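# Plug the charger fully into the power strip outlet

## Task

Press the charger completely into its socket so that it rests flush on the power strip, with the strip still lying flat on the desk, and with the robot neither toppled nor left leaning.

## Robot and tools

Robot: a LinearBot with an omnidirectional base and a column about 1.7 m high. A carriage rides the column (lift_m, 0 to 1 m) and carries two six-joint arms, left and right, each with a five-finger hand. Arm bases sit roughly 0.57 m + lift_m above the floor, and carriage parts hang about 0.15 m lower. A hand point reaches up to 0.78 m from its shoulder but only about 0.4 m below the arm base. Parked arm: joints 1-6 = 0, 0.05, 0.05, 1.45, 0, 0. Cameras: carriage_camera (forward, tilted about 20 degrees down), left_wrist_camera and right_wrist_camera (on the little-finger side, aimed at the hand point).

Frames: base frame has its origin on the floor under the base centre, x forward, y left, z up, metres. The left_hand and right_hand readings are hand points in this frame; they can be off, usually reading higher than truth at long reach. base_odometry is in the frame the base had at scene start, counts wheel turns only (slip counts as travel), heading in rad, left positive, -3.142 to 3.142.

move: one action plus optional cameras and blocking. "base" is a single object with exactly one key, a relative offset from where the base last reported itself: translate_m (forward +, -2 to 2 m), strafe_m (left +, -2 to 2 m) or rotate_rad (counter-clockwise +, -6.3 to 6.3 rad). "joints" is one flat object for both arms, keyed by joint name, each value an absolute target: lift_m (m); <side>_joint1_rad (yaw about vertical, 0 forward, + left, -2.617 to 3.054); joint2 (shoulder, 0 to 3.141: 0 upper arm back level, 1.57 up, 3.14 forward level); joint3 (elbow, 0 folded to 3.141 straight); joint4 (wrist pitch, -1.57 to 1.57, + lifts fingertips); joint5 (wrist yaw, -1.57 to 1.57, + swings fingertips to the right); joint6 (hand roll, -2.094 to 2.094, + clockwise viewed from forearm). Hand keys <side>_hand_little, _ring, _middle, _index, _thumb_turn, _thumb_bend run -1 (closed; thumb_turn -1 = in front of palm) to +1 (open). <side>_hand_force_limit (-1 to 1, about 0 to 10 N, 15 N for thumb) and <side>_hand_speed (-0.96 to 1) are settings, not motions. "speeds" (one object) caps top speed for this action: translate_m/strafe_m 0.02-0.5 m/s, rotate_rad 0.05-1.57 rad/s, lift_m 0.08-0.27 m/s (default 0.25). "min_time_s" (0.1-8) is a floor on arm motion duration; 2 or more gives straighter hand paths. Actions end after at most 14-15 s. Omitted joints may keep pushing toward old targets. Unknown keys make the call invalid; out-of-range values get it refused, and a refusal or unrequested stop cancels the rest of that reply's robot calls. blocking false returns in about 0.5 s while motion continues; a later move overrides only the targets it names. A move with no action just reports state and images.

wait(seconds 0-10, cameras) lets time pass and returns state, ending early once motions settle. stop brakes all running motions (base coasts a little); braked parts may keep pressing. zoom_image(camera, region [x0,y0,x1,y1], at most 504x504 px) enlarges part of that camera's latest image. show_instructions shows reference pages. finished_scene(scene 1) ends the scene irreversibly; the charger must stay seated without help.

Result lines: "move" is done or the worst status word. base_status/joint_status: done, moving, off_target (resting short, maybe still pushing), contact_stop, time_out (target dropped, holding), not_followed (a safety check withheld arm targets, e.g. arms nearly touching), limit_stop_at_motor_heat. on_its_own lists uncommanded behaviour; "held at" is a target. motor_effort is percent of max, bracket = peak of last action; a lift effort that keeps dropping while lowering means a hand rests on something. Joint torques and per-joint motor temperatures are listed per arm. <side>_hand_stopped_by gives six words (little, ring, middle, index, thumb_bend, thumb_turn): moving, target, force, stalled, fault. Load readings (N) are positive when pushed open.

Fingers: hand point is 0.045 m in front of the palm; +z along straight fingers, +y out of the palm. Fingers extend 0.06-0.07 m past the point. A motor moves only when its target changes by 0.002 or more; to push a fingertip straight is stiffest.

Cautions: no contact stop on arms; a blocked arm keeps pressing, heats, and snaps to target once freed. MOTOR HOT appears at 75 C; at 100 C the arm goes limp for 30-60 s, so park arms (joint values above) rather than leaving them extended. Never let the arms collide or press on each other. Tipping risk rises with a high carriage, outstretched or loaded arms, pushing, and abrupt stops; a rising hand z without commands signals a lean. Back off about 0.2 m after a base contact_stop. Press the charger gently and in short steps along the insertion line, do not shove the strip off flat, hit anything hard, or let anything fall.

Each tool is called after "Emit:" in YAML: its name, and indented under it one key for each argument.

Reference images:

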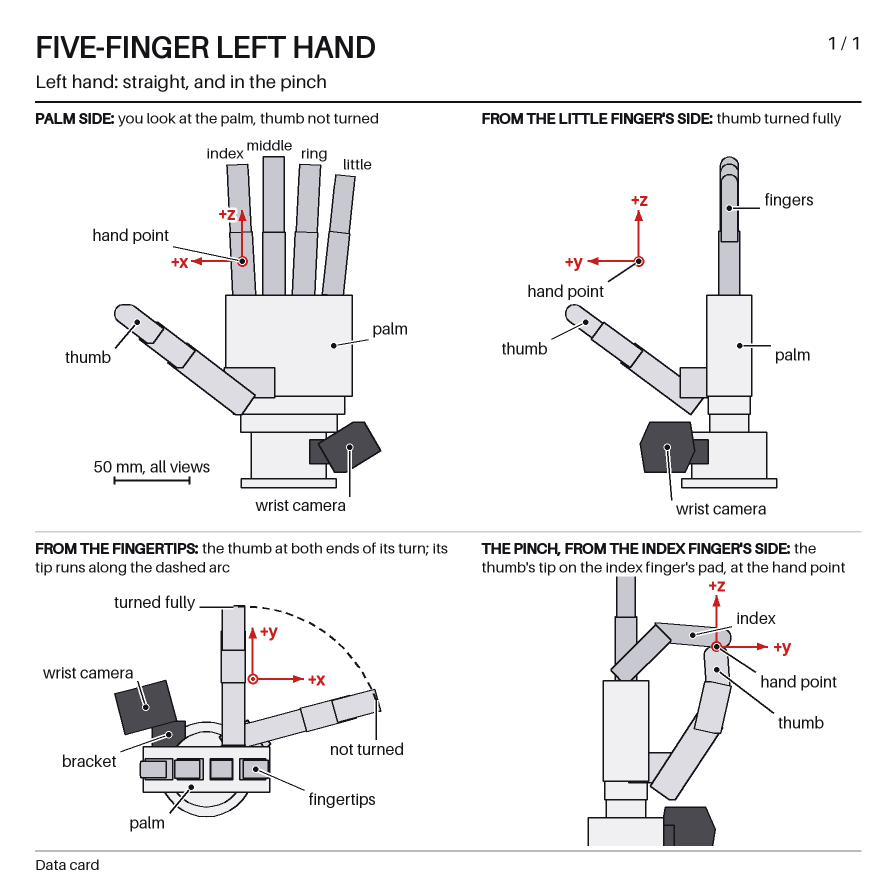

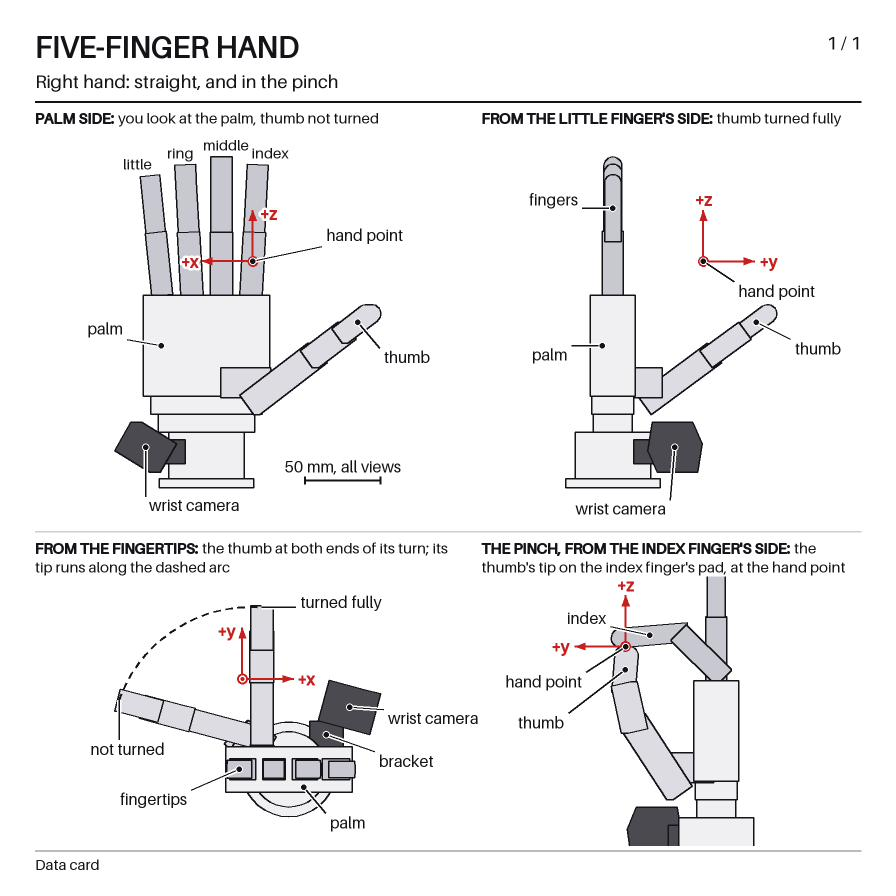

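## Session

Emit:
move:
  cameras: ["all"]

Scene clock: 0.00 s.
Joint torques (N m): no reading
Motor temperatures (°C): left_arm=[31 35 38 34 29 29] | right_arm=[29 35 31 33 27 30]
base_odometry: x=+0.000 y=+0.000 heading=+0.000
base_status: not commanded
joint_positions: lift_m=+0.300 left_joint1_rad=+0.003 left_joint2_rad=+0.049 left_joint3_rad=+0.027 left_joint4_rad=+1.442 left_joint5_rad=-0.032 left_joint6_rad=-0.045 right_joint1_rad=+0.005 right_joint2_rad=+0.030 right_joint3_rad=+0.032 right_joint4_rad=+1.498 right_joint5_rad=-0.047 right_joint6_rad=+0.001 left_hand_little=+1.000 left_hand_ring=+1.000 left_hand_middle=+1.000 left_hand_index=+1.000 left_hand_thumb_turn=+1.000 left_hand_thumb_bend=+1.000 left_hand_force_limit=+0.000 left_hand_speed=-0.800 right_hand_little=+1.000 right_hand_ring=+1.000 right_hand_middle=+1.000 right_hand_index=+1.000 right_hand_thumb_turn=+1.000 right_hand_thumb_bend=+1.000 right_hand_force_limit=+0.000 right_hand_speed=-0.800
joint_status: not commanded
left_hand_stopped_by: target,target,target,target,target,target
right_hand_stopped_by: target,target,target,target,target,target
left_little_load_n: 0.0
left_ring_load_n: 0.0
left_middle_load_n: 0.0
left_index_load_n: -0.5
left_thumb_bend_load_n: 0.0
left_thumb_turn_load_n: 0.0
right_little_load_n: 0.0
right_ring_load_n: 0.0
right_middle_load_n: 0.0
right_index_load_n: 0.0
right_thumb_bend_load_n: 0.0
right_thumb_turn_load_n: 0.0
motor_effort: lift_m=+34 drive_wheels=+1
left_hand: x=+0.3294 y=+0.2824 z=+1.3252 quat_wxyz=(+0.691, -0.066, +0.040, -0.719) (m; base frame)
right_hand: x=+0.3083 y=-0.2690 z=+1.3301 quat_wxyz=(+0.709, -0.042, +0.009, -0.704) (m; base frame)
pictures: carriage_camera, left_wrist_camera, right_wrist_camera
Images, in order (width x height): carriage_camera 896x504, left_wrist_camera 896x504, right_wrist_camera 896x504.

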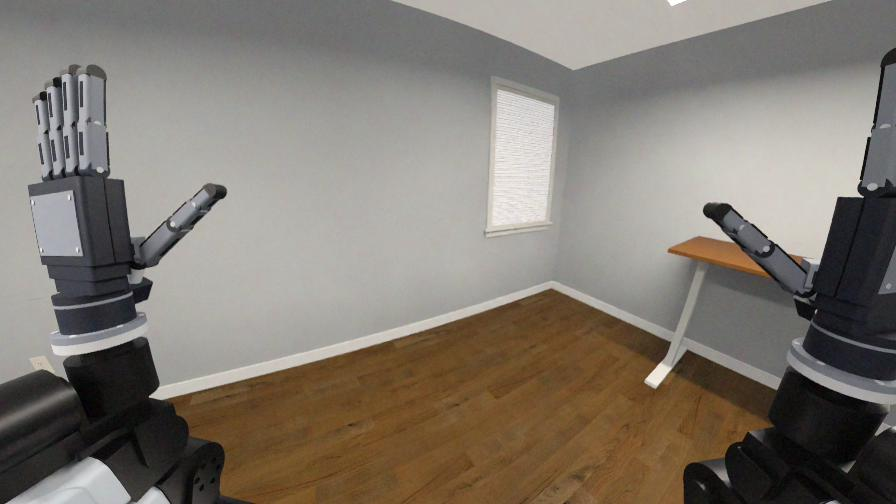

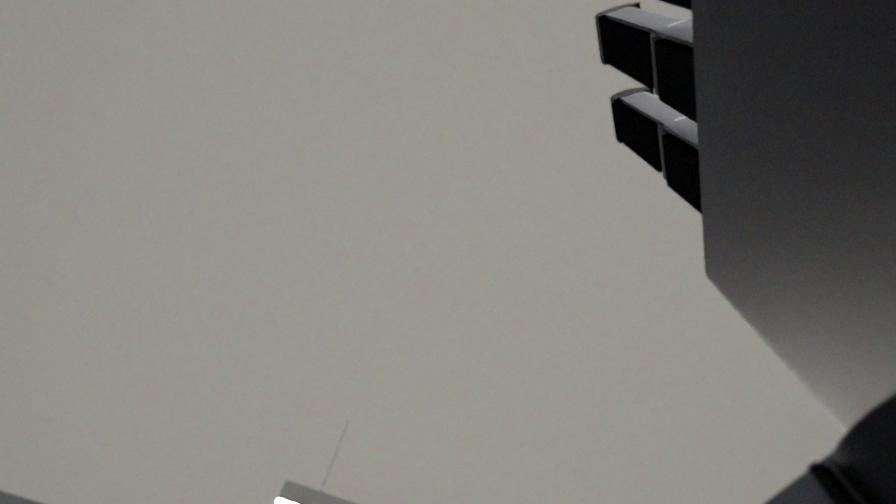

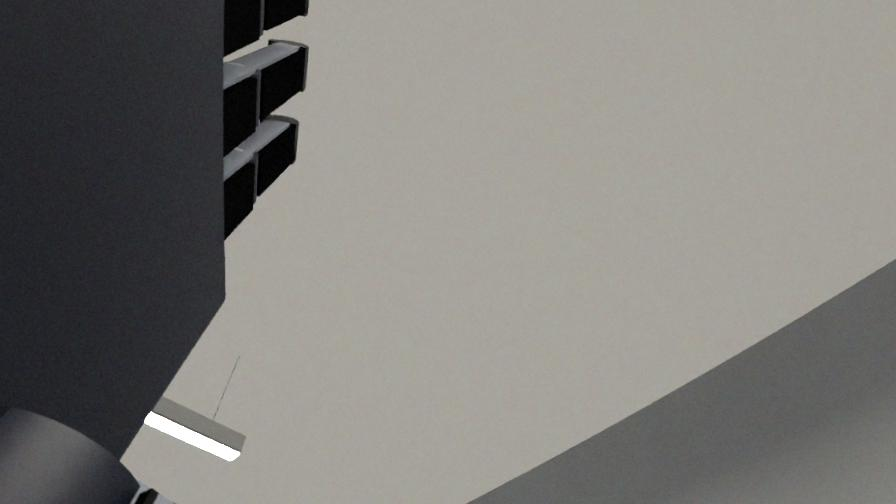

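Emit:
move:
  base: {"rotate_rad": -0.8}
  cameras: ["carriage_camera"]

Scene clock: 2.57 s.
Joint torques (N m): left_arm=[-0.53 3.99 5.16 0.08 -0.15 0.15] | right_arm=[-0.31 3.96 4.72 -0.25 0 0.06]
move: done
base_odometry: x=+0.000 y=+0.000 heading=-0.800
base_status: done
joint_positions: lift_m=+0.300 left_joint1_rad=+0.003 left_joint2_rad=+0.049 left_joint3_rad=+0.027 left_joint4_rad=+1.442 left_joint5_rad=-0.032 left_joint6_rad=-0.045 right_joint1_rad=+0.005 right_joint2_rad=+0.030 right_joint3_rad=+0.032 right_joint4_rad=+1.497 right_joint5_rad=-0.047 right_joint6_rad=+0.001 left_hand_little=+1.000 left_hand_ring=+1.000 left_hand_middle=+1.000 left_hand_index=+1.000 left_hand_thumb_turn=+1.000 left_hand_thumb_bend=+1.000 left_hand_force_limit=+0.000 left_hand_speed=-0.800 right_hand_little=+1.000 right_hand_ring=+1.000 right_hand_middle=+1.000 right_hand_index=+1.000 right_hand_thumb_turn=+1.000 right_hand_thumb_bend=+1.000 right_hand_force_limit=+0.000 right_hand_speed=-0.800
joint_status: not commanded
left_hand_stopped_by: target,target,target,target,target,target
right_hand_stopped_by: target,target,target,target,target,target
left_little_load_n: 0.0
left_ring_load_n: 0.0
left_middle_load_n: 0.0
left_index_load_n: 0.0
left_thumb_bend_load_n: 0.0
left_thumb_turn_load_n: 0.0
right_little_load_n: 0.0
right_ring_load_n: 0.0
right_middle_load_n: 0.0
right_index_load_n: 0.0
right_thumb_bend_load_n: 0.0
right_thumb_turn_load_n: 0.0
motor_effort: lift_m=+36(37) drive_wheels=+6(12)
left_hand: x=+0.3294 y=+0.2824 z=+1.3252 quat_wxyz=(+0.691, -0.066, +0.040, -0.719) (m; base frame)
right_hand: x=+0.3084 y=-0.2690 z=+1.3301 quat_wxyz=(+0.709, -0.042, +0.009, -0.704) (m; base frame)
pictures: carriage_camera
Images, in order (width x height): carriage_camera 896x504.

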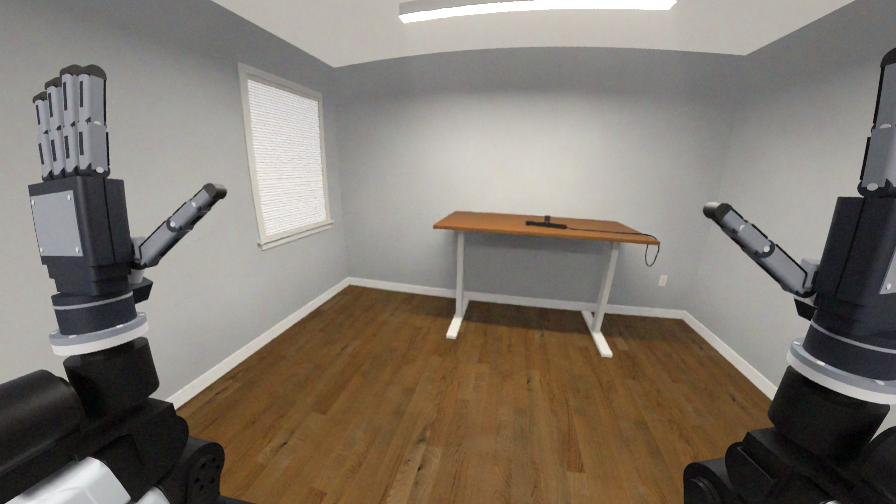

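Emit:
zoom_image:
  camera: "carriage_camera"
  region: [420, 190, 680, 370]

Scaled by 1.938 from the camera's 896x504 image, which has a finer 1280x720 frame.

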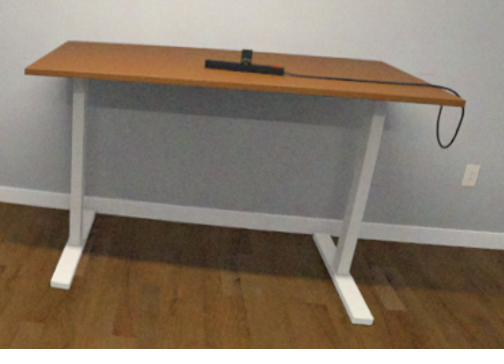

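Emit:
move:
  base: {"rotate_rad": -0.25}
  cameras: ["carriage_camera"]

Emit:
zoom_image:
  camera: "carriage_camera"
  region: [240, 160, 600, 360]

Scene clock: 4.30 s.
Joint torques (N m): left_arm=[-0.47 3.97 5.12 0.07 -0.15 0.16] | right_arm=[-0.2 4.01 4.79 -0.23 0.02 0.08]
move: done
base_odometry: x=+0.000 y=+0.000 heading=-1.049
base_status: done
joint_positions: lift_m=+0.300 left_joint1_rad=+0.003 left_joint2_rad=+0.049 left_joint3_rad=+0.027 left_joint4_rad=+1.442 left_joint5_rad=-0.032 left_joint6_rad=-0.045 right_joint1_rad=+0.005 right_joint2_rad=+0.030 right_joint3_rad=+0.032 right_joint4_rad=+1.497 right_joint5_rad=-0.047 right_joint6_rad=+0.001 left_hand_little=+1.000 left_hand_ring=+1.000 left_hand_middle=+1.000 left_hand_index=+1.000 left_hand_thumb_turn=+1.000 left_hand_thumb_bend=+1.000 left_hand_force_limit=+0.000 left_hand_speed=-0.800 right_hand_little=+1.000 right_hand_ring=+1.000 right_hand_middle=+1.000 right_hand_index=+1.000 right_hand_thumb_turn=+1.000 right_hand_thumb_bend=+1.000 right_hand_force_limit=+0.000 right_hand_speed=-0.800
joint_status: not commanded
left_hand_stopped_by: target,target,target,target,target,target
right_hand_stopped_by: target,target,target,target,target,target
left_little_load_n: 0.0
left_ring_load_n: 0.0
left_middle_load_n: 0.0
left_index_load_n: 0.0
left_thumb_bend_load_n: 0.0
left_thumb_turn_load_n: 0.0
right_little_load_n: 0.0
right_ring_load_n: 0.0
right_middle_load_n: 0.0
right_index_load_n: 0.0
right_thumb_bend_load_n: 0.0
right_thumb_turn_load_n: 0.0
motor_effort: lift_m=+37(37) drive_wheels=+5(10)
left_hand: x=+0.3294 y=+0.2824 z=+1.3252 quat_wxyz=(+0.691, -0.066, +0.040, -0.719) (m; base frame)
right_hand: x=+0.3084 y=-0.2690 z=+1.3301 quat_wxyz=(+0.709, -0.042, +0.009, -0.704) (m; base frame)
pictures: carriage_camera
Images, in order (width x height): carriage_camera 896x504.

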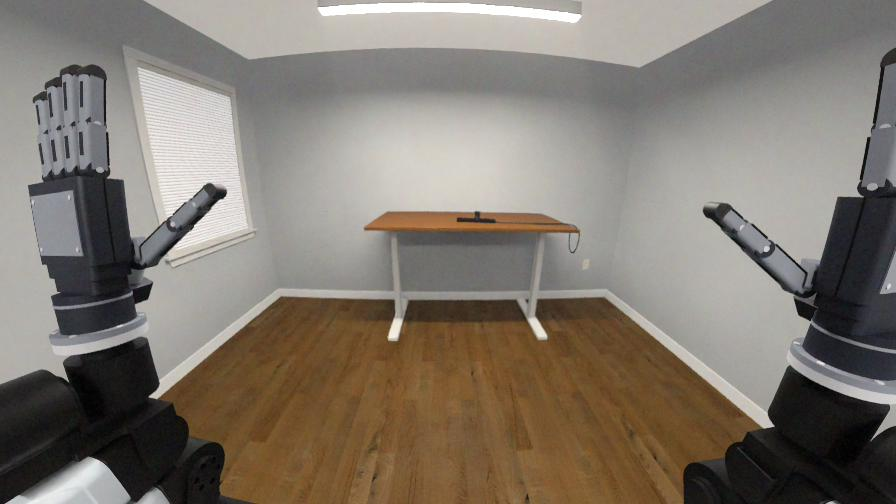

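Scaled by 1.400 from the camera's 896x504 image, which has a finer 1280x720 frame.

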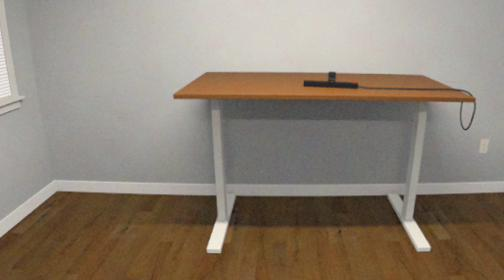

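Emit:
move:
  base: {"translate_m": 1.1}
  cameras: ["carriage_camera"]

Emit:
zoom_image:
  camera: "carriage_camera"
  region: [260, 160, 700, 400]

Scene clock: 9.73 s.
Joint torques (N m): left_arm=[-0.42 3.82 5.16 0.01 -0.15 0.17] | right_arm=[-0.36 4.04 4.86 -0.26 0.02 0.1]
move: done
base_odometry: x=+0.547 y=-0.955 heading=-1.050
base_status: done
joint_positions: lift_m=+0.300 left_joint1_rad=+0.003 left_joint2_rad=+0.049 left_joint3_rad=+0.027 left_joint4_rad=+1.443 left_joint5_rad=-0.032 left_joint6_rad=-0.045 right_joint1_rad=+0.005 right_joint2_rad=+0.030 right_joint3_rad=+0.032 right_joint4_rad=+1.496 right_joint5_rad=-0.047 right_joint6_rad=+0.001 left_hand_little=+1.000 left_hand_ring=+1.000 left_hand_middle=+1.000 left_hand_index=+1.000 left_hand_thumb_turn=+1.000 left_hand_thumb_bend=+1.000 left_hand_force_limit=+0.000 left_hand_speed=-0.800 right_hand_little=+1.000 right_hand_ring=+1.000 right_hand_middle=+1.000 right_hand_index=+1.000 right_hand_thumb_turn=+1.000 right_hand_thumb_bend=+1.000 right_hand_force_limit=+0.000 right_hand_speed=-0.800
joint_status: not commanded
left_hand_stopped_by: target,target,target,target,target,target
right_hand_stopped_by: target,target,target,target,target,target
left_little_load_n: 0.0
left_ring_load_n: 0.0
left_middle_load_n: 0.0
left_index_load_n: 0.0
left_thumb_bend_load_n: 0.0
left_thumb_turn_load_n: 0.0
right_little_load_n: 0.0
right_ring_load_n: 0.0
right_middle_load_n: 0.0
right_index_load_n: 0.0
right_thumb_bend_load_n: 0.0
right_thumb_turn_load_n: 0.0
motor_effort: lift_m=+34(37) drive_wheels=-6(17)
left_hand: x=+0.3292 y=+0.2824 z=+1.3253 quat_wxyz=(+0.691, -0.065, +0.040, -0.719) (m; base frame)
right_hand: x=+0.3086 y=-0.2690 z=+1.3301 quat_wxyz=(+0.709, -0.042, +0.009, -0.704) (m; base frame)
pictures: carriage_camera
Images, in order (width x height): carriage_camera 896x504.

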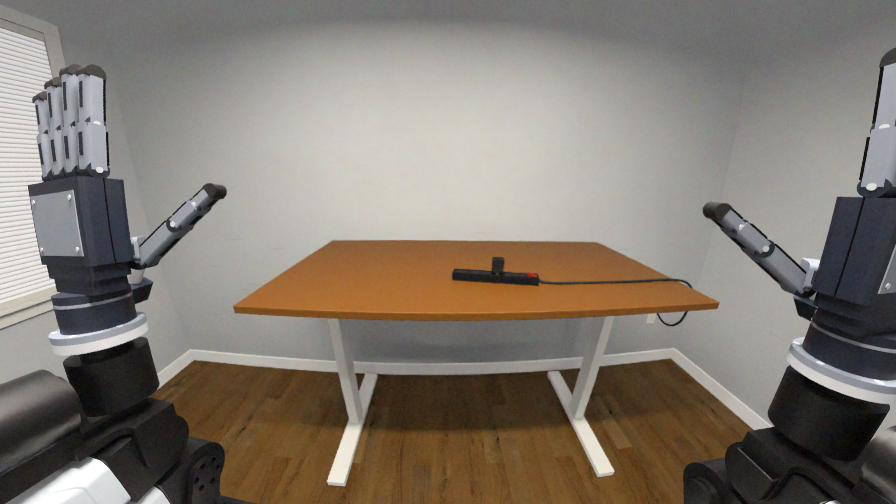

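Scaled by 1.145 from the camera's 896x504 image, which has a finer 1280x720 frame.

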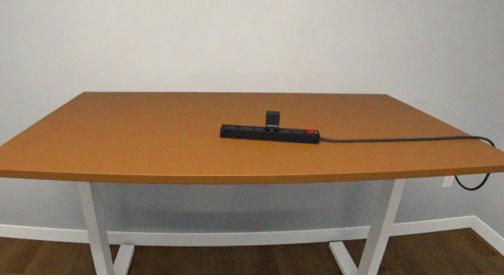

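Emit:
zoom_image:
  camera: "carriage_camera"
  region: [440, 240, 560, 300]

Scaled by 4.200 from the camera's 896x504 image, which has a finer 1280x720 frame.

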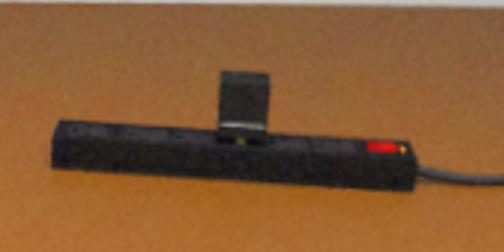

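Emit:
move:
  base: {"translate_m": 0.4}
  joints: {"lift_m": 0.5}
  cameras: ["carriage_camera"]

Emit:
zoom_image:
  camera: "carriage_camera"
  region: [420, 280, 620, 400]

Scene clock: 13.37 s.
Joint torques (N m): left_arm=[-0.39 4 5.24 0.08 -0.14 0.14] | right_arm=[-0.28 3.96 4.83 -0.24 0.02 0.08]
move: done
base_odometry: x=+0.745 y=-1.302 heading=-1.051
base_status: done
joint_positions: lift_m=+0.500 left_joint1_rad=+0.003 left_joint2_rad=+0.049 left_joint3_rad=+0.027 left_joint4_rad=+1.442 left_joint5_rad=-0.032 left_joint6_rad=-0.045 right_joint1_rad=+0.005 right_joint2_rad=+0.030 right_joint3_rad=+0.032 right_joint4_rad=+1.496 right_joint5_rad=-0.047 right_joint6_rad=+0.001 left_hand_little=+1.000 left_hand_ring=+1.000 left_hand_middle=+1.000 left_hand_index=+1.000 left_hand_thumb_turn=+1.000 left_hand_thumb_bend=+1.000 left_hand_force_limit=+0.000 left_hand_speed=-0.800 right_hand_little=+1.000 right_hand_ring=+1.000 right_hand_middle=+1.000 right_hand_index=+1.000 right_hand_thumb_turn=+1.000 right_hand_thumb_bend=+1.000 right_hand_force_limit=+0.000 right_hand_speed=-0.800
joint_status: all done
left_hand_stopped_by: target,target,target,target,target,target
right_hand_stopped_by: target,target,target,target,target,target
left_little_load_n: 0.0
left_ring_load_n: 0.0
left_middle_load_n: 0.0
left_index_load_n: 0.0
left_thumb_bend_load_n: 0.0
left_thumb_turn_load_n: 0.0
right_little_load_n: 0.0
right_ring_load_n: 0.0
right_middle_load_n: 0.0
right_index_load_n: 0.0
right_thumb_bend_load_n: 0.0
right_thumb_turn_load_n: 0.0
motor_effort: lift_m=+36(44) drive_wheels=-5(14)
left_hand: x=+0.3296 y=+0.2824 z=+1.5251 quat_wxyz=(+0.691, -0.066, +0.040, -0.719) (m; base frame)
right_hand: x=+0.3087 y=-0.2690 z=+1.5300 quat_wxyz=(+0.709, -0.043, +0.009, -0.704) (m; base frame)
pictures: carriage_camera
Images, in order (width x height): carriage_camera 896x504.

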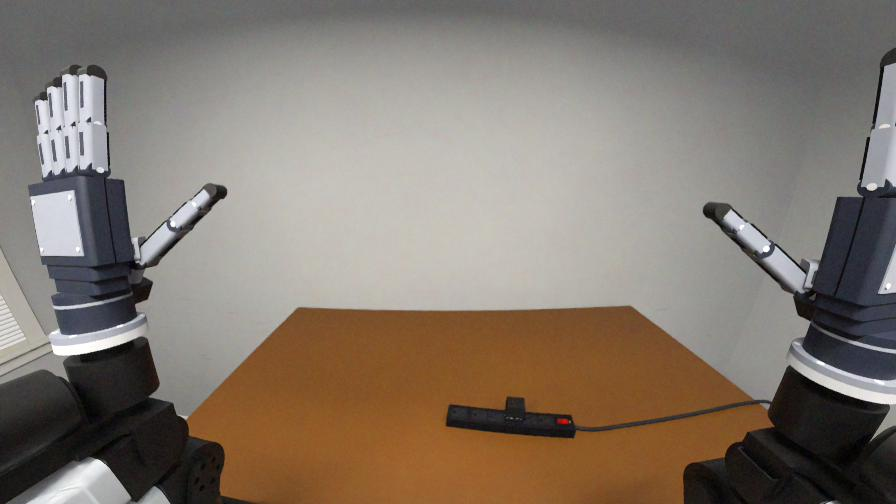

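Scaled by 2.520 from the camera's 896x504 image, which has a finer 1280x720 frame.

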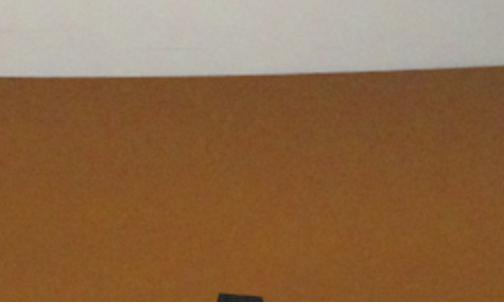

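Emit:
zoom_image:
  camera: "carriage_camera"
  region: [430, 380, 590, 460]

Scaled by 3.150 from the camera's 896x504 image, which has a finer 1280x720 frame.

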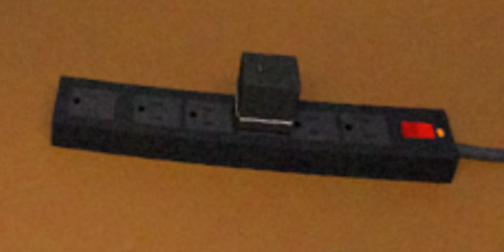

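Emit:
move:
  joints: {"right_joint1_rad": 0.0, "right_joint2_rad": 1.5, "right_joint3_rad": 0.9, "right_joint4_rad": 0.6, "right_joint5_rad": 0, "right_joint6_rad": 0}
  min_time_s: 3
  cameras: ["all"]

Scene clock: 17.97 s.
Joint torques (N m): left_arm=[-0.5 3.89 5.12 0.06 -0.13 0.17] | right_arm=[-0.68 -4.48 8.87 2.31 0.06 0.1]
move: done
base_odometry: x=+0.745 y=-1.302 heading=-1.051
base_status: not commanded
joint_positions: lift_m=+0.500 left_joint1_rad=+0.003 left_joint2_rad=+0.049 left_joint3_rad=+0.027 left_joint4_rad=+1.442 left_joint5_rad=-0.032 left_joint6_rad=-0.045 right_joint1_rad=+0.005 right_joint2_rad=+1.490 right_joint3_rad=+0.870 right_joint4_rad=+0.605 right_joint5_rad=-0.011 right_joint6_rad=+0.001 left_hand_little=+1.000 left_hand_ring=+1.000 left_hand_middle=+1.000 left_hand_index=+1.000 left_hand_thumb_turn=+1.000 left_hand_thumb_bend=+1.000 left_hand_force_limit=+0.000 left_hand_speed=-0.800 right_hand_little=+1.000 right_hand_ring=+1.000 right_hand_middle=+1.000 right_hand_index=+1.000 right_hand_thumb_turn=+1.000 right_hand_thumb_bend=+1.000 right_hand_force_limit=+0.000 right_hand_speed=-0.800
joint_status: all done
left_hand_stopped_by: target,target,target,target,target,target
right_hand_stopped_by: target,target,target,target,target,target
left_little_load_n: 0.0
left_ring_load_n: 0.0
left_middle_load_n: 0.0
left_index_load_n: 0.0
left_thumb_bend_load_n: 0.0
left_thumb_turn_load_n: 0.0
right_little_load_n: 0.0
right_ring_load_n: 0.0
right_middle_load_n: 0.0
right_index_load_n: 0.0
right_thumb_bend_load_n: 0.0
right_thumb_turn_load_n: 0.0
motor_effort: lift_m=+36(38) drive_wheels=-5(6)
left_hand: x=+0.3296 y=+0.2824 z=+1.5251 quat_wxyz=(+0.691, -0.066, +0.040, -0.719) (m; base frame)
right_hand: x=+0.7281 y=-0.2739 z=+1.3060 quat_wxyz=(+0.500, -0.507, +0.500, -0.492) (m; base frame)
pictures: carriage_camera, left_wrist_camera, right_wrist_camera
Images, in order (width x height): carriage_camera 896x504, left_wrist_camera 896x504, right_wrist_camera 896x504.

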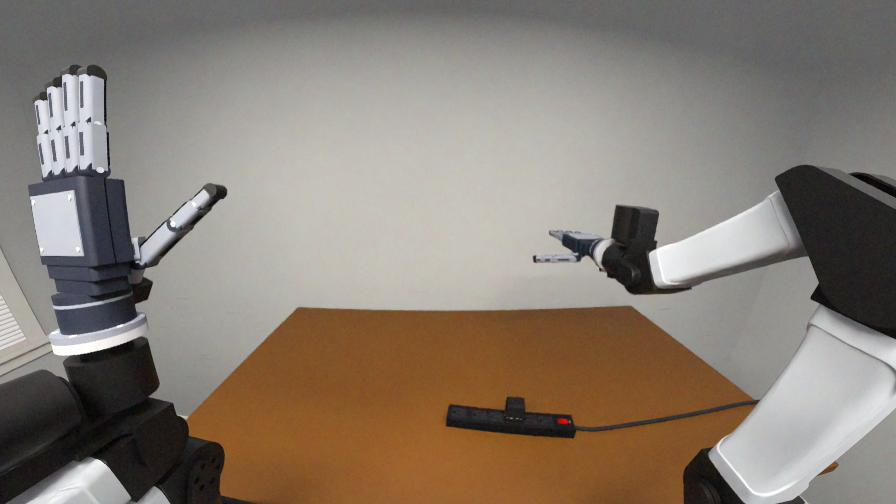

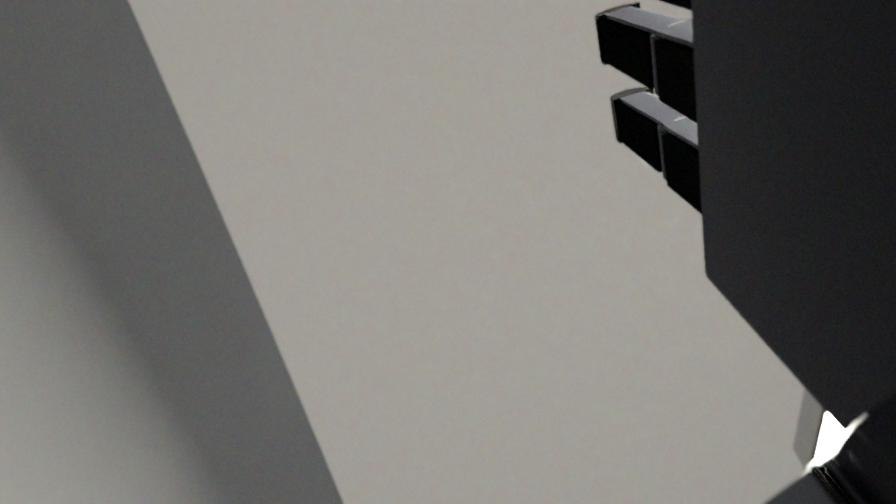

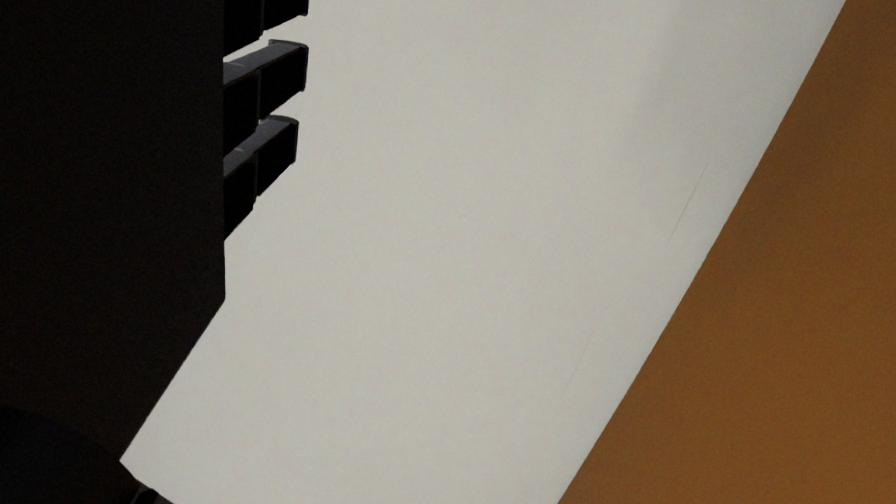

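Emit:
move:
  base: {"translate_m": -0.13}
  speeds: {"translate_m": 0.2}

Emit:
move:
  base: {"strafe_m": 0.14}
  speeds: {"strafe_m": 0.15}
  cameras: ["carriage_camera", "right_wrist_camera"]

Scene clock: 21.57 s.
Joint torques (N m): left_arm=[-0.36 3.92 5.23 0.06 -0.16 0.16] | right_arm=[-0.7 -4.68 8.73 2.38 0.06 0.06]
move: done
base_odometry: x=+0.681 y=-1.189 heading=-1.051
base_status: done
joint_positions: lift_m=+0.500 left_joint1_rad=+0.003 left_joint2_rad=+0.049 left_joint3_rad=+0.027 left_joint4_rad=+1.445 left_joint5_rad=-0.032 left_joint6_rad=-0.045 right_joint1_rad=+0.005 right_joint2_rad=+1.492 right_joint3_rad=+0.872 right_joint4_rad=+0.600 right_joint5_rad=-0.009 right_joint6_rad=+0.001 left_hand_little=+1.000 left_hand_ring=+1.000 left_hand_middle=+1.000 left_hand_index=+1.000 left_hand_thumb_turn=+1.000 left_hand_thumb_bend=+1.000 left_hand_force_limit=+0.000 left_hand_speed=-0.800 right_hand_little=+1.000 right_hand_ring=+1.000 right_hand_middle=+1.000 right_hand_index=+1.000 right_hand_thumb_turn=+1.000 right_hand_thumb_bend=+1.000 right_hand_force_limit=+0.000 right_hand_speed=-0.800
joint_status: not commanded
left_hand_stopped_by: target,target,target,target,target,target
right_hand_stopped_by: target,target,target,target,target,target
left_little_load_n: 0.0
left_ring_load_n: 0.0
left_middle_load_n: 0.0
left_index_load_n: 0.0
left_thumb_bend_load_n: 0.0
left_thumb_turn_load_n: 0.0
right_little_load_n: 0.0
right_ring_load_n: 0.0
right_middle_load_n: 0.0
right_index_load_n: 0.0
right_thumb_bend_load_n: 0.0
right_thumb_turn_load_n: -0.5
motor_effort: lift_m=+35(38) drive_wheels=-1(10)
left_hand: x=+0.3288 y=+0.2824 z=+1.5254 quat_wxyz=(+0.691, -0.065, +0.039, -0.719) (m; base frame)
right_hand: x=+0.7283 y=-0.2743 z=+1.3039 quat_wxyz=(+0.498, -0.508, +0.502, -0.491) (m; base frame)
pictures: none

Scene clock: 23.40 s.
Joint torques (N m): left_arm=[-0.42 3.93 5.2 0.05 -0.13 0.15] | right_arm=[-0.58 -4.72 8.87 2.4 0.03 0.07]
move: done
base_odometry: x=+0.802 y=-1.120 heading=-1.051
base_status: done
joint_positions: lift_m=+0.500 left_joint1_rad=+0.003 left_joint2_rad=+0.049 left_joint3_rad=+0.027 left_joint4_rad=+1.444 left_joint5_rad=-0.032 left_joint6_rad=-0.045 right_joint1_rad=+0.003 right_joint2_rad=+1.492 right_joint3_rad=+0.872 right_joint4_rad=+0.599 right_joint5_rad=-0.007 right_joint6_rad=+0.001 left_hand_little=+1.000 left_hand_ring=+1.000 left_hand_middle=+1.000 left_hand_index=+1.000 left_hand_thumb_turn=+1.000 left_hand_thumb_bend=+1.000 left_hand_force_limit=+0.000 left_hand_speed=-0.800 right_hand_little=+1.000 right_hand_ring=+1.000 right_hand_middle=+1.000 right_hand_index=+1.000 right_hand_thumb_turn=+1.000 right_hand_thumb_bend=+1.000 right_hand_force_limit=+0.000 right_hand_speed=-0.800
joint_status: not commanded
left_hand_stopped_by: target,target,target,target,target,target
right_hand_stopped_by: target,target,target,target,target,target
left_little_load_n: 0.0
left_ring_load_n: 0.0
left_middle_load_n: 0.0
left_index_load_n: 0.0
left_thumb_bend_load_n: 0.0
left_thumb_turn_load_n: 0.0
right_little_load_n: -0.5
right_ring_load_n: 0.0
right_middle_load_n: 0.0
right_index_load_n: 0.5
right_thumb_bend_load_n: 0.0
right_thumb_turn_load_n: -0.5
motor_effort: lift_m=+33(38) drive_wheels=+1(8)
left_hand: x=+0.3289 y=+0.2824 z=+1.5254 quat_wxyz=(+0.691, -0.065, +0.040, -0.719) (m; base frame)
right_hand: x=+0.7283 y=-0.2757 z=+1.3035 quat_wxyz=(+0.497, -0.508, +0.503, -0.492) (m; base frame)
pictures: carriage_camera, right_wrist_camera
Images, in order (width x height): carriage_camera 896x504, right_wrist_camera 896x504.

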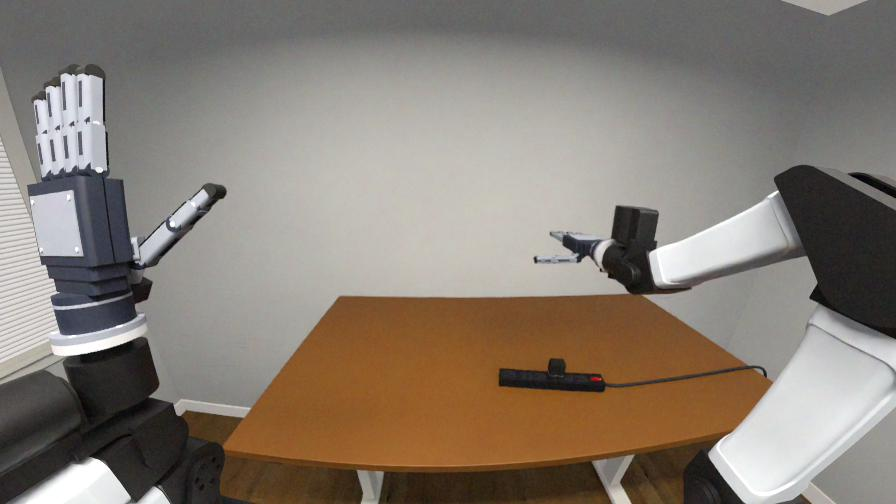

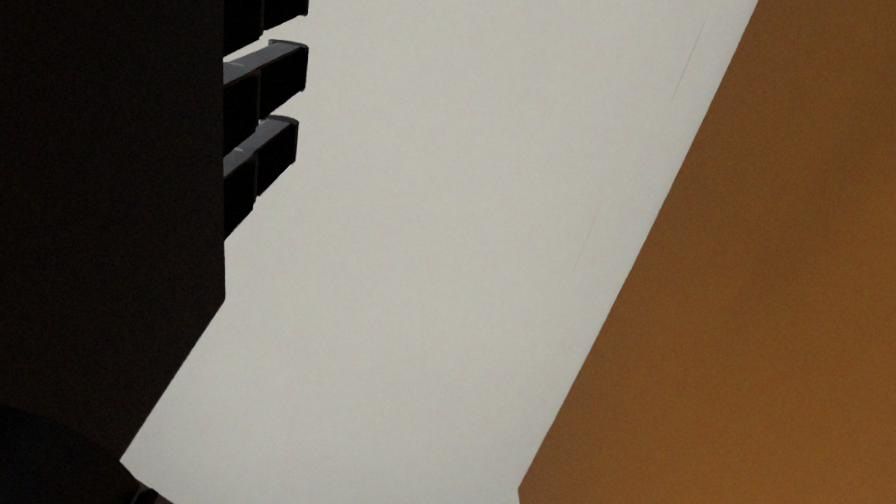

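Emit:
zoom_image:
  camera: "carriage_camera"
  region: [490, 350, 620, 400]

Scaled by 3.877 from the camera's 896x504 image, which has a finer 1280x720 frame.

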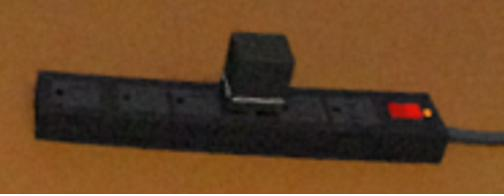

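Emit:
move:
  joints: {"lift_m": 0.3}
  speeds: {"lift_m": 0.15}
  cameras: ["carriage_camera", "right_wrist_camera"]

Emit:
zoom_image:
  camera: "carriage_camera"
  region: [470, 220, 710, 340]

Scene clock: 25.37 s.
Joint torques (N m): left_arm=[-0.46 3.9 5.15 0.05 -0.12 0.15] | right_arm=[-0.53 -4.96 7.99 2.48 0.05 0.08]
move: done
base_odometry: x=+0.802 y=-1.120 heading=-1.051
base_status: not commanded
joint_positions: lift_m=+0.300 left_joint1_rad=+0.003 left_joint2_rad=+0.049 left_joint3_rad=+0.027 left_joint4_rad=+1.444 left_joint5_rad=-0.032 left_joint6_rad=-0.045 right_joint1_rad=+0.003 right_joint2_rad=+1.496 right_joint3_rad=+0.881 right_joint4_rad=+0.590 right_joint5_rad=-0.007 right_joint6_rad=+0.001 left_hand_little=+1.000 left_hand_ring=+1.000 left_hand_middle=+1.000 left_hand_index=+1.000 left_hand_thumb_turn=+1.000 left_hand_thumb_bend=+1.000 left_hand_force_limit=+0.000 left_hand_speed=-0.800 right_hand_little=+1.000 right_hand_ring=+1.000 right_hand_middle=+1.000 right_hand_index=+1.000 right_hand_thumb_turn=+1.000 right_hand_thumb_bend=+1.000 right_hand_force_limit=+0.000 right_hand_speed=-0.800
joint_status: all done
left_hand_stopped_by: target,target,target,target,target,target
right_hand_stopped_by: target,target,target,target,target,target
left_little_load_n: 0.0
left_ring_load_n: 0.0
left_middle_load_n: 0.0
left_index_load_n: 0.0
left_thumb_bend_load_n: 0.0
left_thumb_turn_load_n: 0.0
right_little_load_n: 0.0
right_ring_load_n: 0.0
right_middle_load_n: 0.0
right_index_load_n: 0.0
right_thumb_bend_load_n: 0.0
right_thumb_turn_load_n: -0.5
motor_effort: lift_m=+35(36) drive_wheels=+0(2)
left_hand: x=+0.3289 y=+0.2824 z=+1.3256 quat_wxyz=(+0.691, -0.065, +0.040, -0.719) (m; base frame)
right_hand: x=+0.7296 y=-0.2757 z=+1.1046 quat_wxyz=(+0.496, -0.508, +0.504, -0.491) (m; base frame)
pictures: carriage_camera, right_wrist_camera
Images, in order (width x height): carriage_camera 896x504, right_wrist_camera 896x504.

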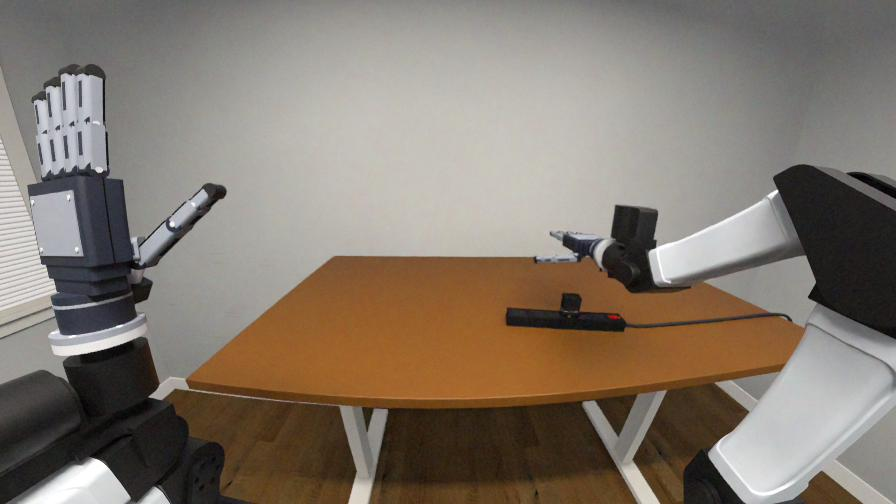

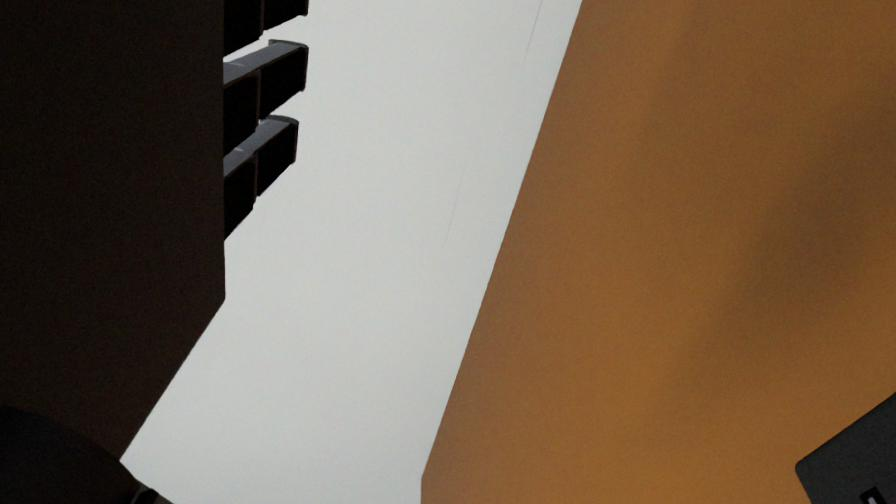

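Scaled by 2.100 from the camera's 896x504 image, which has a finer 1280x720 frame.

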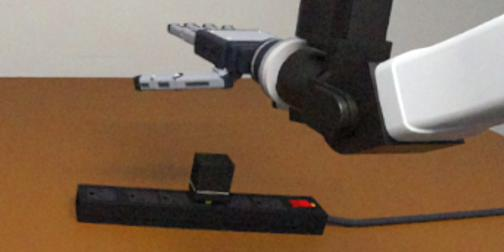

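Emit:
move:
  joints: {"lift_m": 0.24}
  speeds: {"lift_m": 0.1}
  cameras: ["carriage_camera", "right_wrist_camera"]

Emit:
zoom_image:
  camera: "carriage_camera"
  region: [500, 210, 660, 320]

Scene clock: 27.27 s.
Joint torques (N m): left_arm=[-0.38 3.96 5.16 0.03 -0.16 0.16] | right_arm=[-0.53 -5.04 7.94 2.47 0.04 0.05]
move: done
base_odometry: x=+0.802 y=-1.120 heading=-1.051
base_status: not commanded
joint_positions: lift_m=+0.240 left_joint1_rad=+0.003 left_joint2_rad=+0.049 left_joint3_rad=+0.027 left_joint4_rad=+1.444 left_joint5_rad=-0.032 left_joint6_rad=-0.045 right_joint1_rad=+0.003 right_joint2_rad=+1.496 right_joint3_rad=+0.881 right_joint4_rad=+0.590 right_joint5_rad=-0.007 right_joint6_rad=+0.001 left_hand_little=+1.000 left_hand_ring=+1.000 left_hand_middle=+1.000 left_hand_index=+1.000 left_hand_thumb_turn=+1.000 left_hand_thumb_bend=+1.000 left_hand_force_limit=+0.000 left_hand_speed=-0.800 right_hand_little=+1.000 right_hand_ring=+1.000 right_hand_middle=+1.000 right_hand_index=+1.000 right_hand_thumb_turn=+1.000 right_hand_thumb_bend=+1.000 right_hand_force_limit=+0.000 right_hand_speed=-0.800
joint_status: all done
left_hand_stopped_by: target,target,target,target,target,target
right_hand_stopped_by: target,target,target,target,target,target
left_little_load_n: 0.0
left_ring_load_n: 0.5
left_middle_load_n: 0.0
left_index_load_n: 0.0
left_thumb_bend_load_n: 0.0
left_thumb_turn_load_n: 0.0
right_little_load_n: 0.0
right_ring_load_n: 0.0
right_middle_load_n: 0.0
right_index_load_n: 0.0
right_thumb_bend_load_n: 0.0
right_thumb_turn_load_n: 0.0
motor_effort: lift_m=+34(35) drive_wheels=+1(2)
left_hand: x=+0.3289 y=+0.2824 z=+1.2655 quat_wxyz=(+0.691, -0.065, +0.040, -0.719) (m; base frame)
right_hand: x=+0.7297 y=-0.2757 z=+1.0448 quat_wxyz=(+0.497, -0.508, +0.504, -0.491) (m; base frame)
pictures: carriage_camera, right_wrist_camera
Images, in order (width x height): carriage_camera 896x504, right_wrist_camera 896x504.

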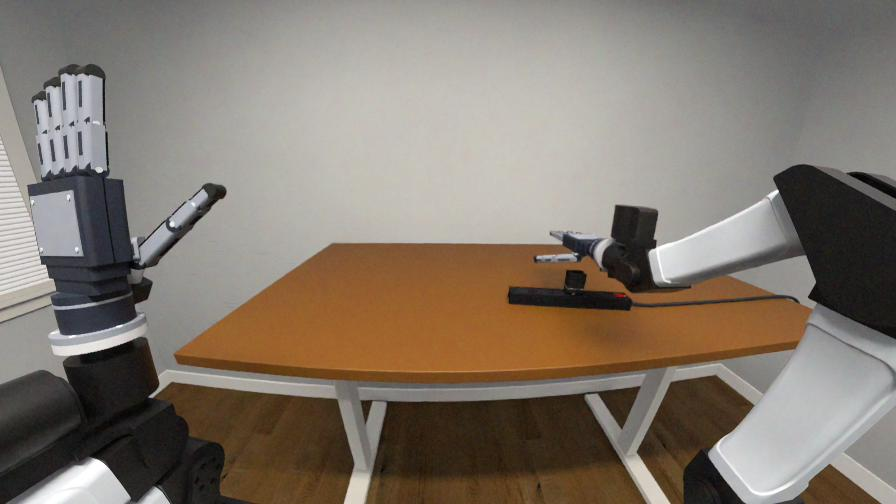

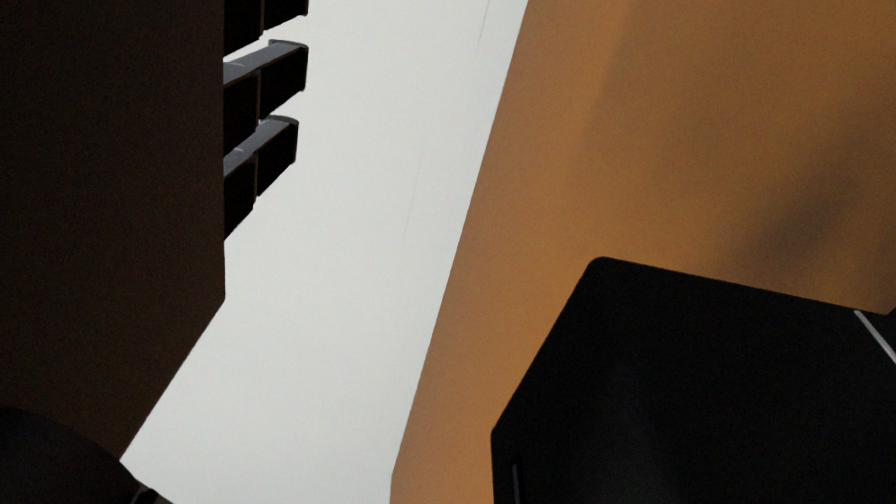

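Scaled by 3.150 from the camera's 896x504 image, which has a finer 1280x720 frame.

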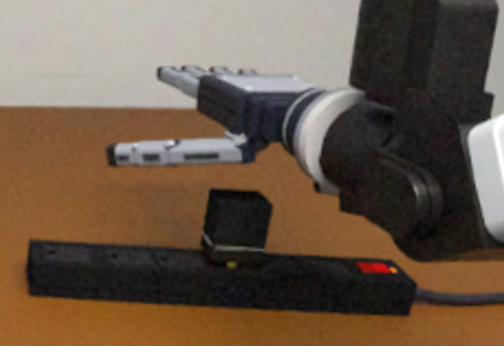

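Emit:
zoom_image:
  camera: "right_wrist_camera"
  region: [450, 220, 896, 504]

Scaled by 1.130 from the camera's 896x504 image, which has a finer 1280x720 frame.

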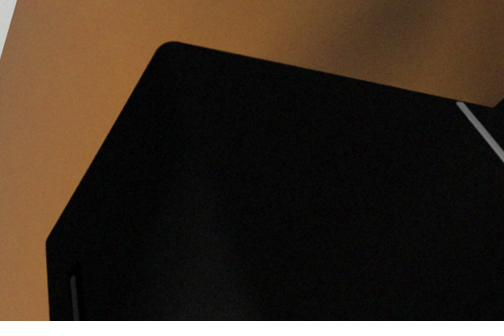

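Emit:
move:
  base: {"translate_m": -0.03}
  speeds: {"translate_m": 0.05}
  cameras: ["carriage_camera", "right_wrist_camera"]

Emit:
zoom_image:
  camera: "carriage_camera"
  region: [500, 210, 660, 320]

Scene clock: 32.40 s.
Joint torques (N m): left_arm=[-0.49 3.86 5.14 0.02 -0.15 0.16] | right_arm=[-0.57 -5.07 7.92 2.48 0.04 0.05]
move: done
base_odometry: x=+0.787 y=-1.094 heading=-1.051
base_status: done
joint_positions: lift_m=+0.240 left_joint1_rad=+0.003 left_joint2_rad=+0.049 left_joint3_rad=+0.027 left_joint4_rad=+1.445 left_joint5_rad=-0.032 left_joint6_rad=-0.045 right_joint1_rad=+0.003 right_joint2_rad=+1.496 right_joint3_rad=+0.881 right_joint4_rad=+0.591 right_joint5_rad=-0.007 right_joint6_rad=+0.001 left_hand_little=+1.000 left_hand_ring=+1.000 left_hand_middle=+1.000 left_hand_index=+1.000 left_hand_thumb_turn=+1.000 left_hand_thumb_bend=+1.000 left_hand_force_limit=+0.000 left_hand_speed=-0.800 right_hand_little=+1.000 right_hand_ring=+1.000 right_hand_middle=+1.000 right_hand_index=+1.000 right_hand_thumb_turn=+1.000 right_hand_thumb_bend=+1.000 right_hand_force_limit=+0.000 right_hand_speed=-0.800
joint_status: not commanded
left_hand_stopped_by: target,target,target,target,target,target
right_hand_stopped_by: target,target,target,target,target,target
left_little_load_n: 0.0
left_ring_load_n: 0.0
left_middle_load_n: 0.0
left_index_load_n: 0.0
left_thumb_bend_load_n: 0.0
left_thumb_turn_load_n: 0.0
right_little_load_n: 0.0
right_ring_load_n: 0.0
right_middle_load_n: 0.0
right_index_load_n: 0.0
right_thumb_bend_load_n: 0.0
right_thumb_turn_load_n: 0.0
motor_effort: lift_m=+37(37) drive_wheels=-1(5)
left_hand: x=+0.3288 y=+0.2824 z=+1.2656 quat_wxyz=(+0.691, -0.065, +0.039, -0.719) (m; base frame)
right_hand: x=+0.7297 y=-0.2757 z=+1.0450 quat_wxyz=(+0.497, -0.508, +0.504, -0.491) (m; base frame)
pictures: carriage_camera, right_wrist_camera
Images, in order (width x height): carriage_camera 896x504, right_wrist_camera 896x504.

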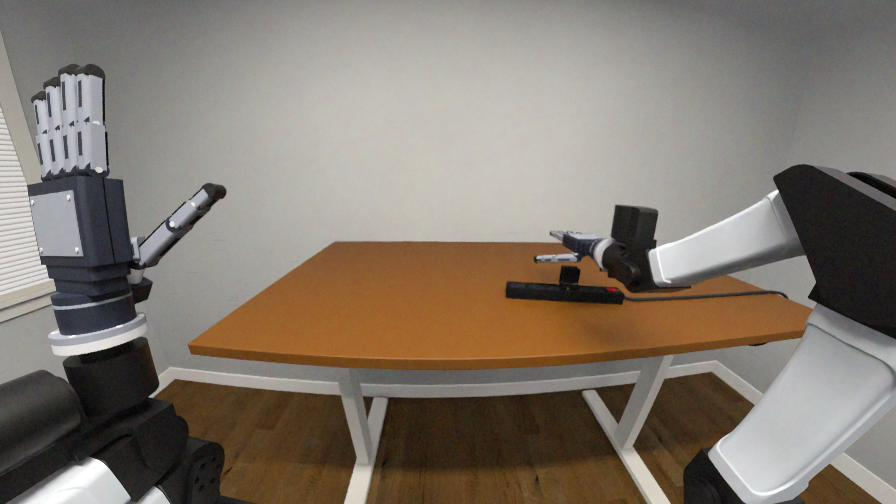

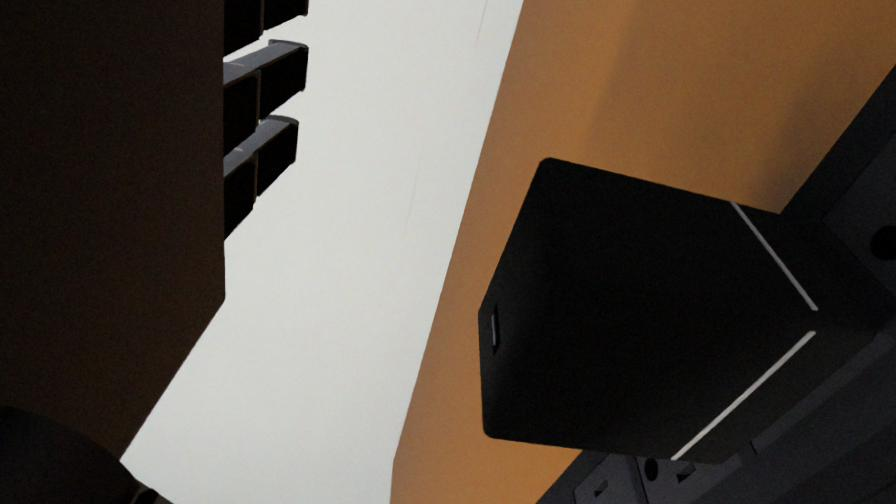

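Scaled by 3.150 from the camera's 896x504 image, which has a finer 1280x720 frame.

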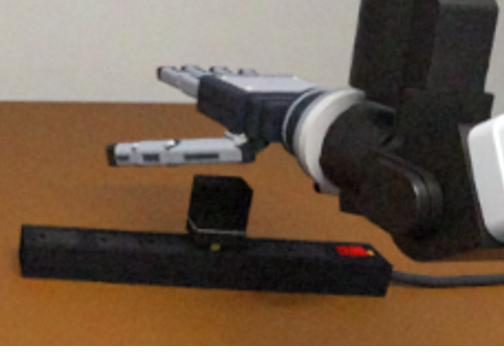

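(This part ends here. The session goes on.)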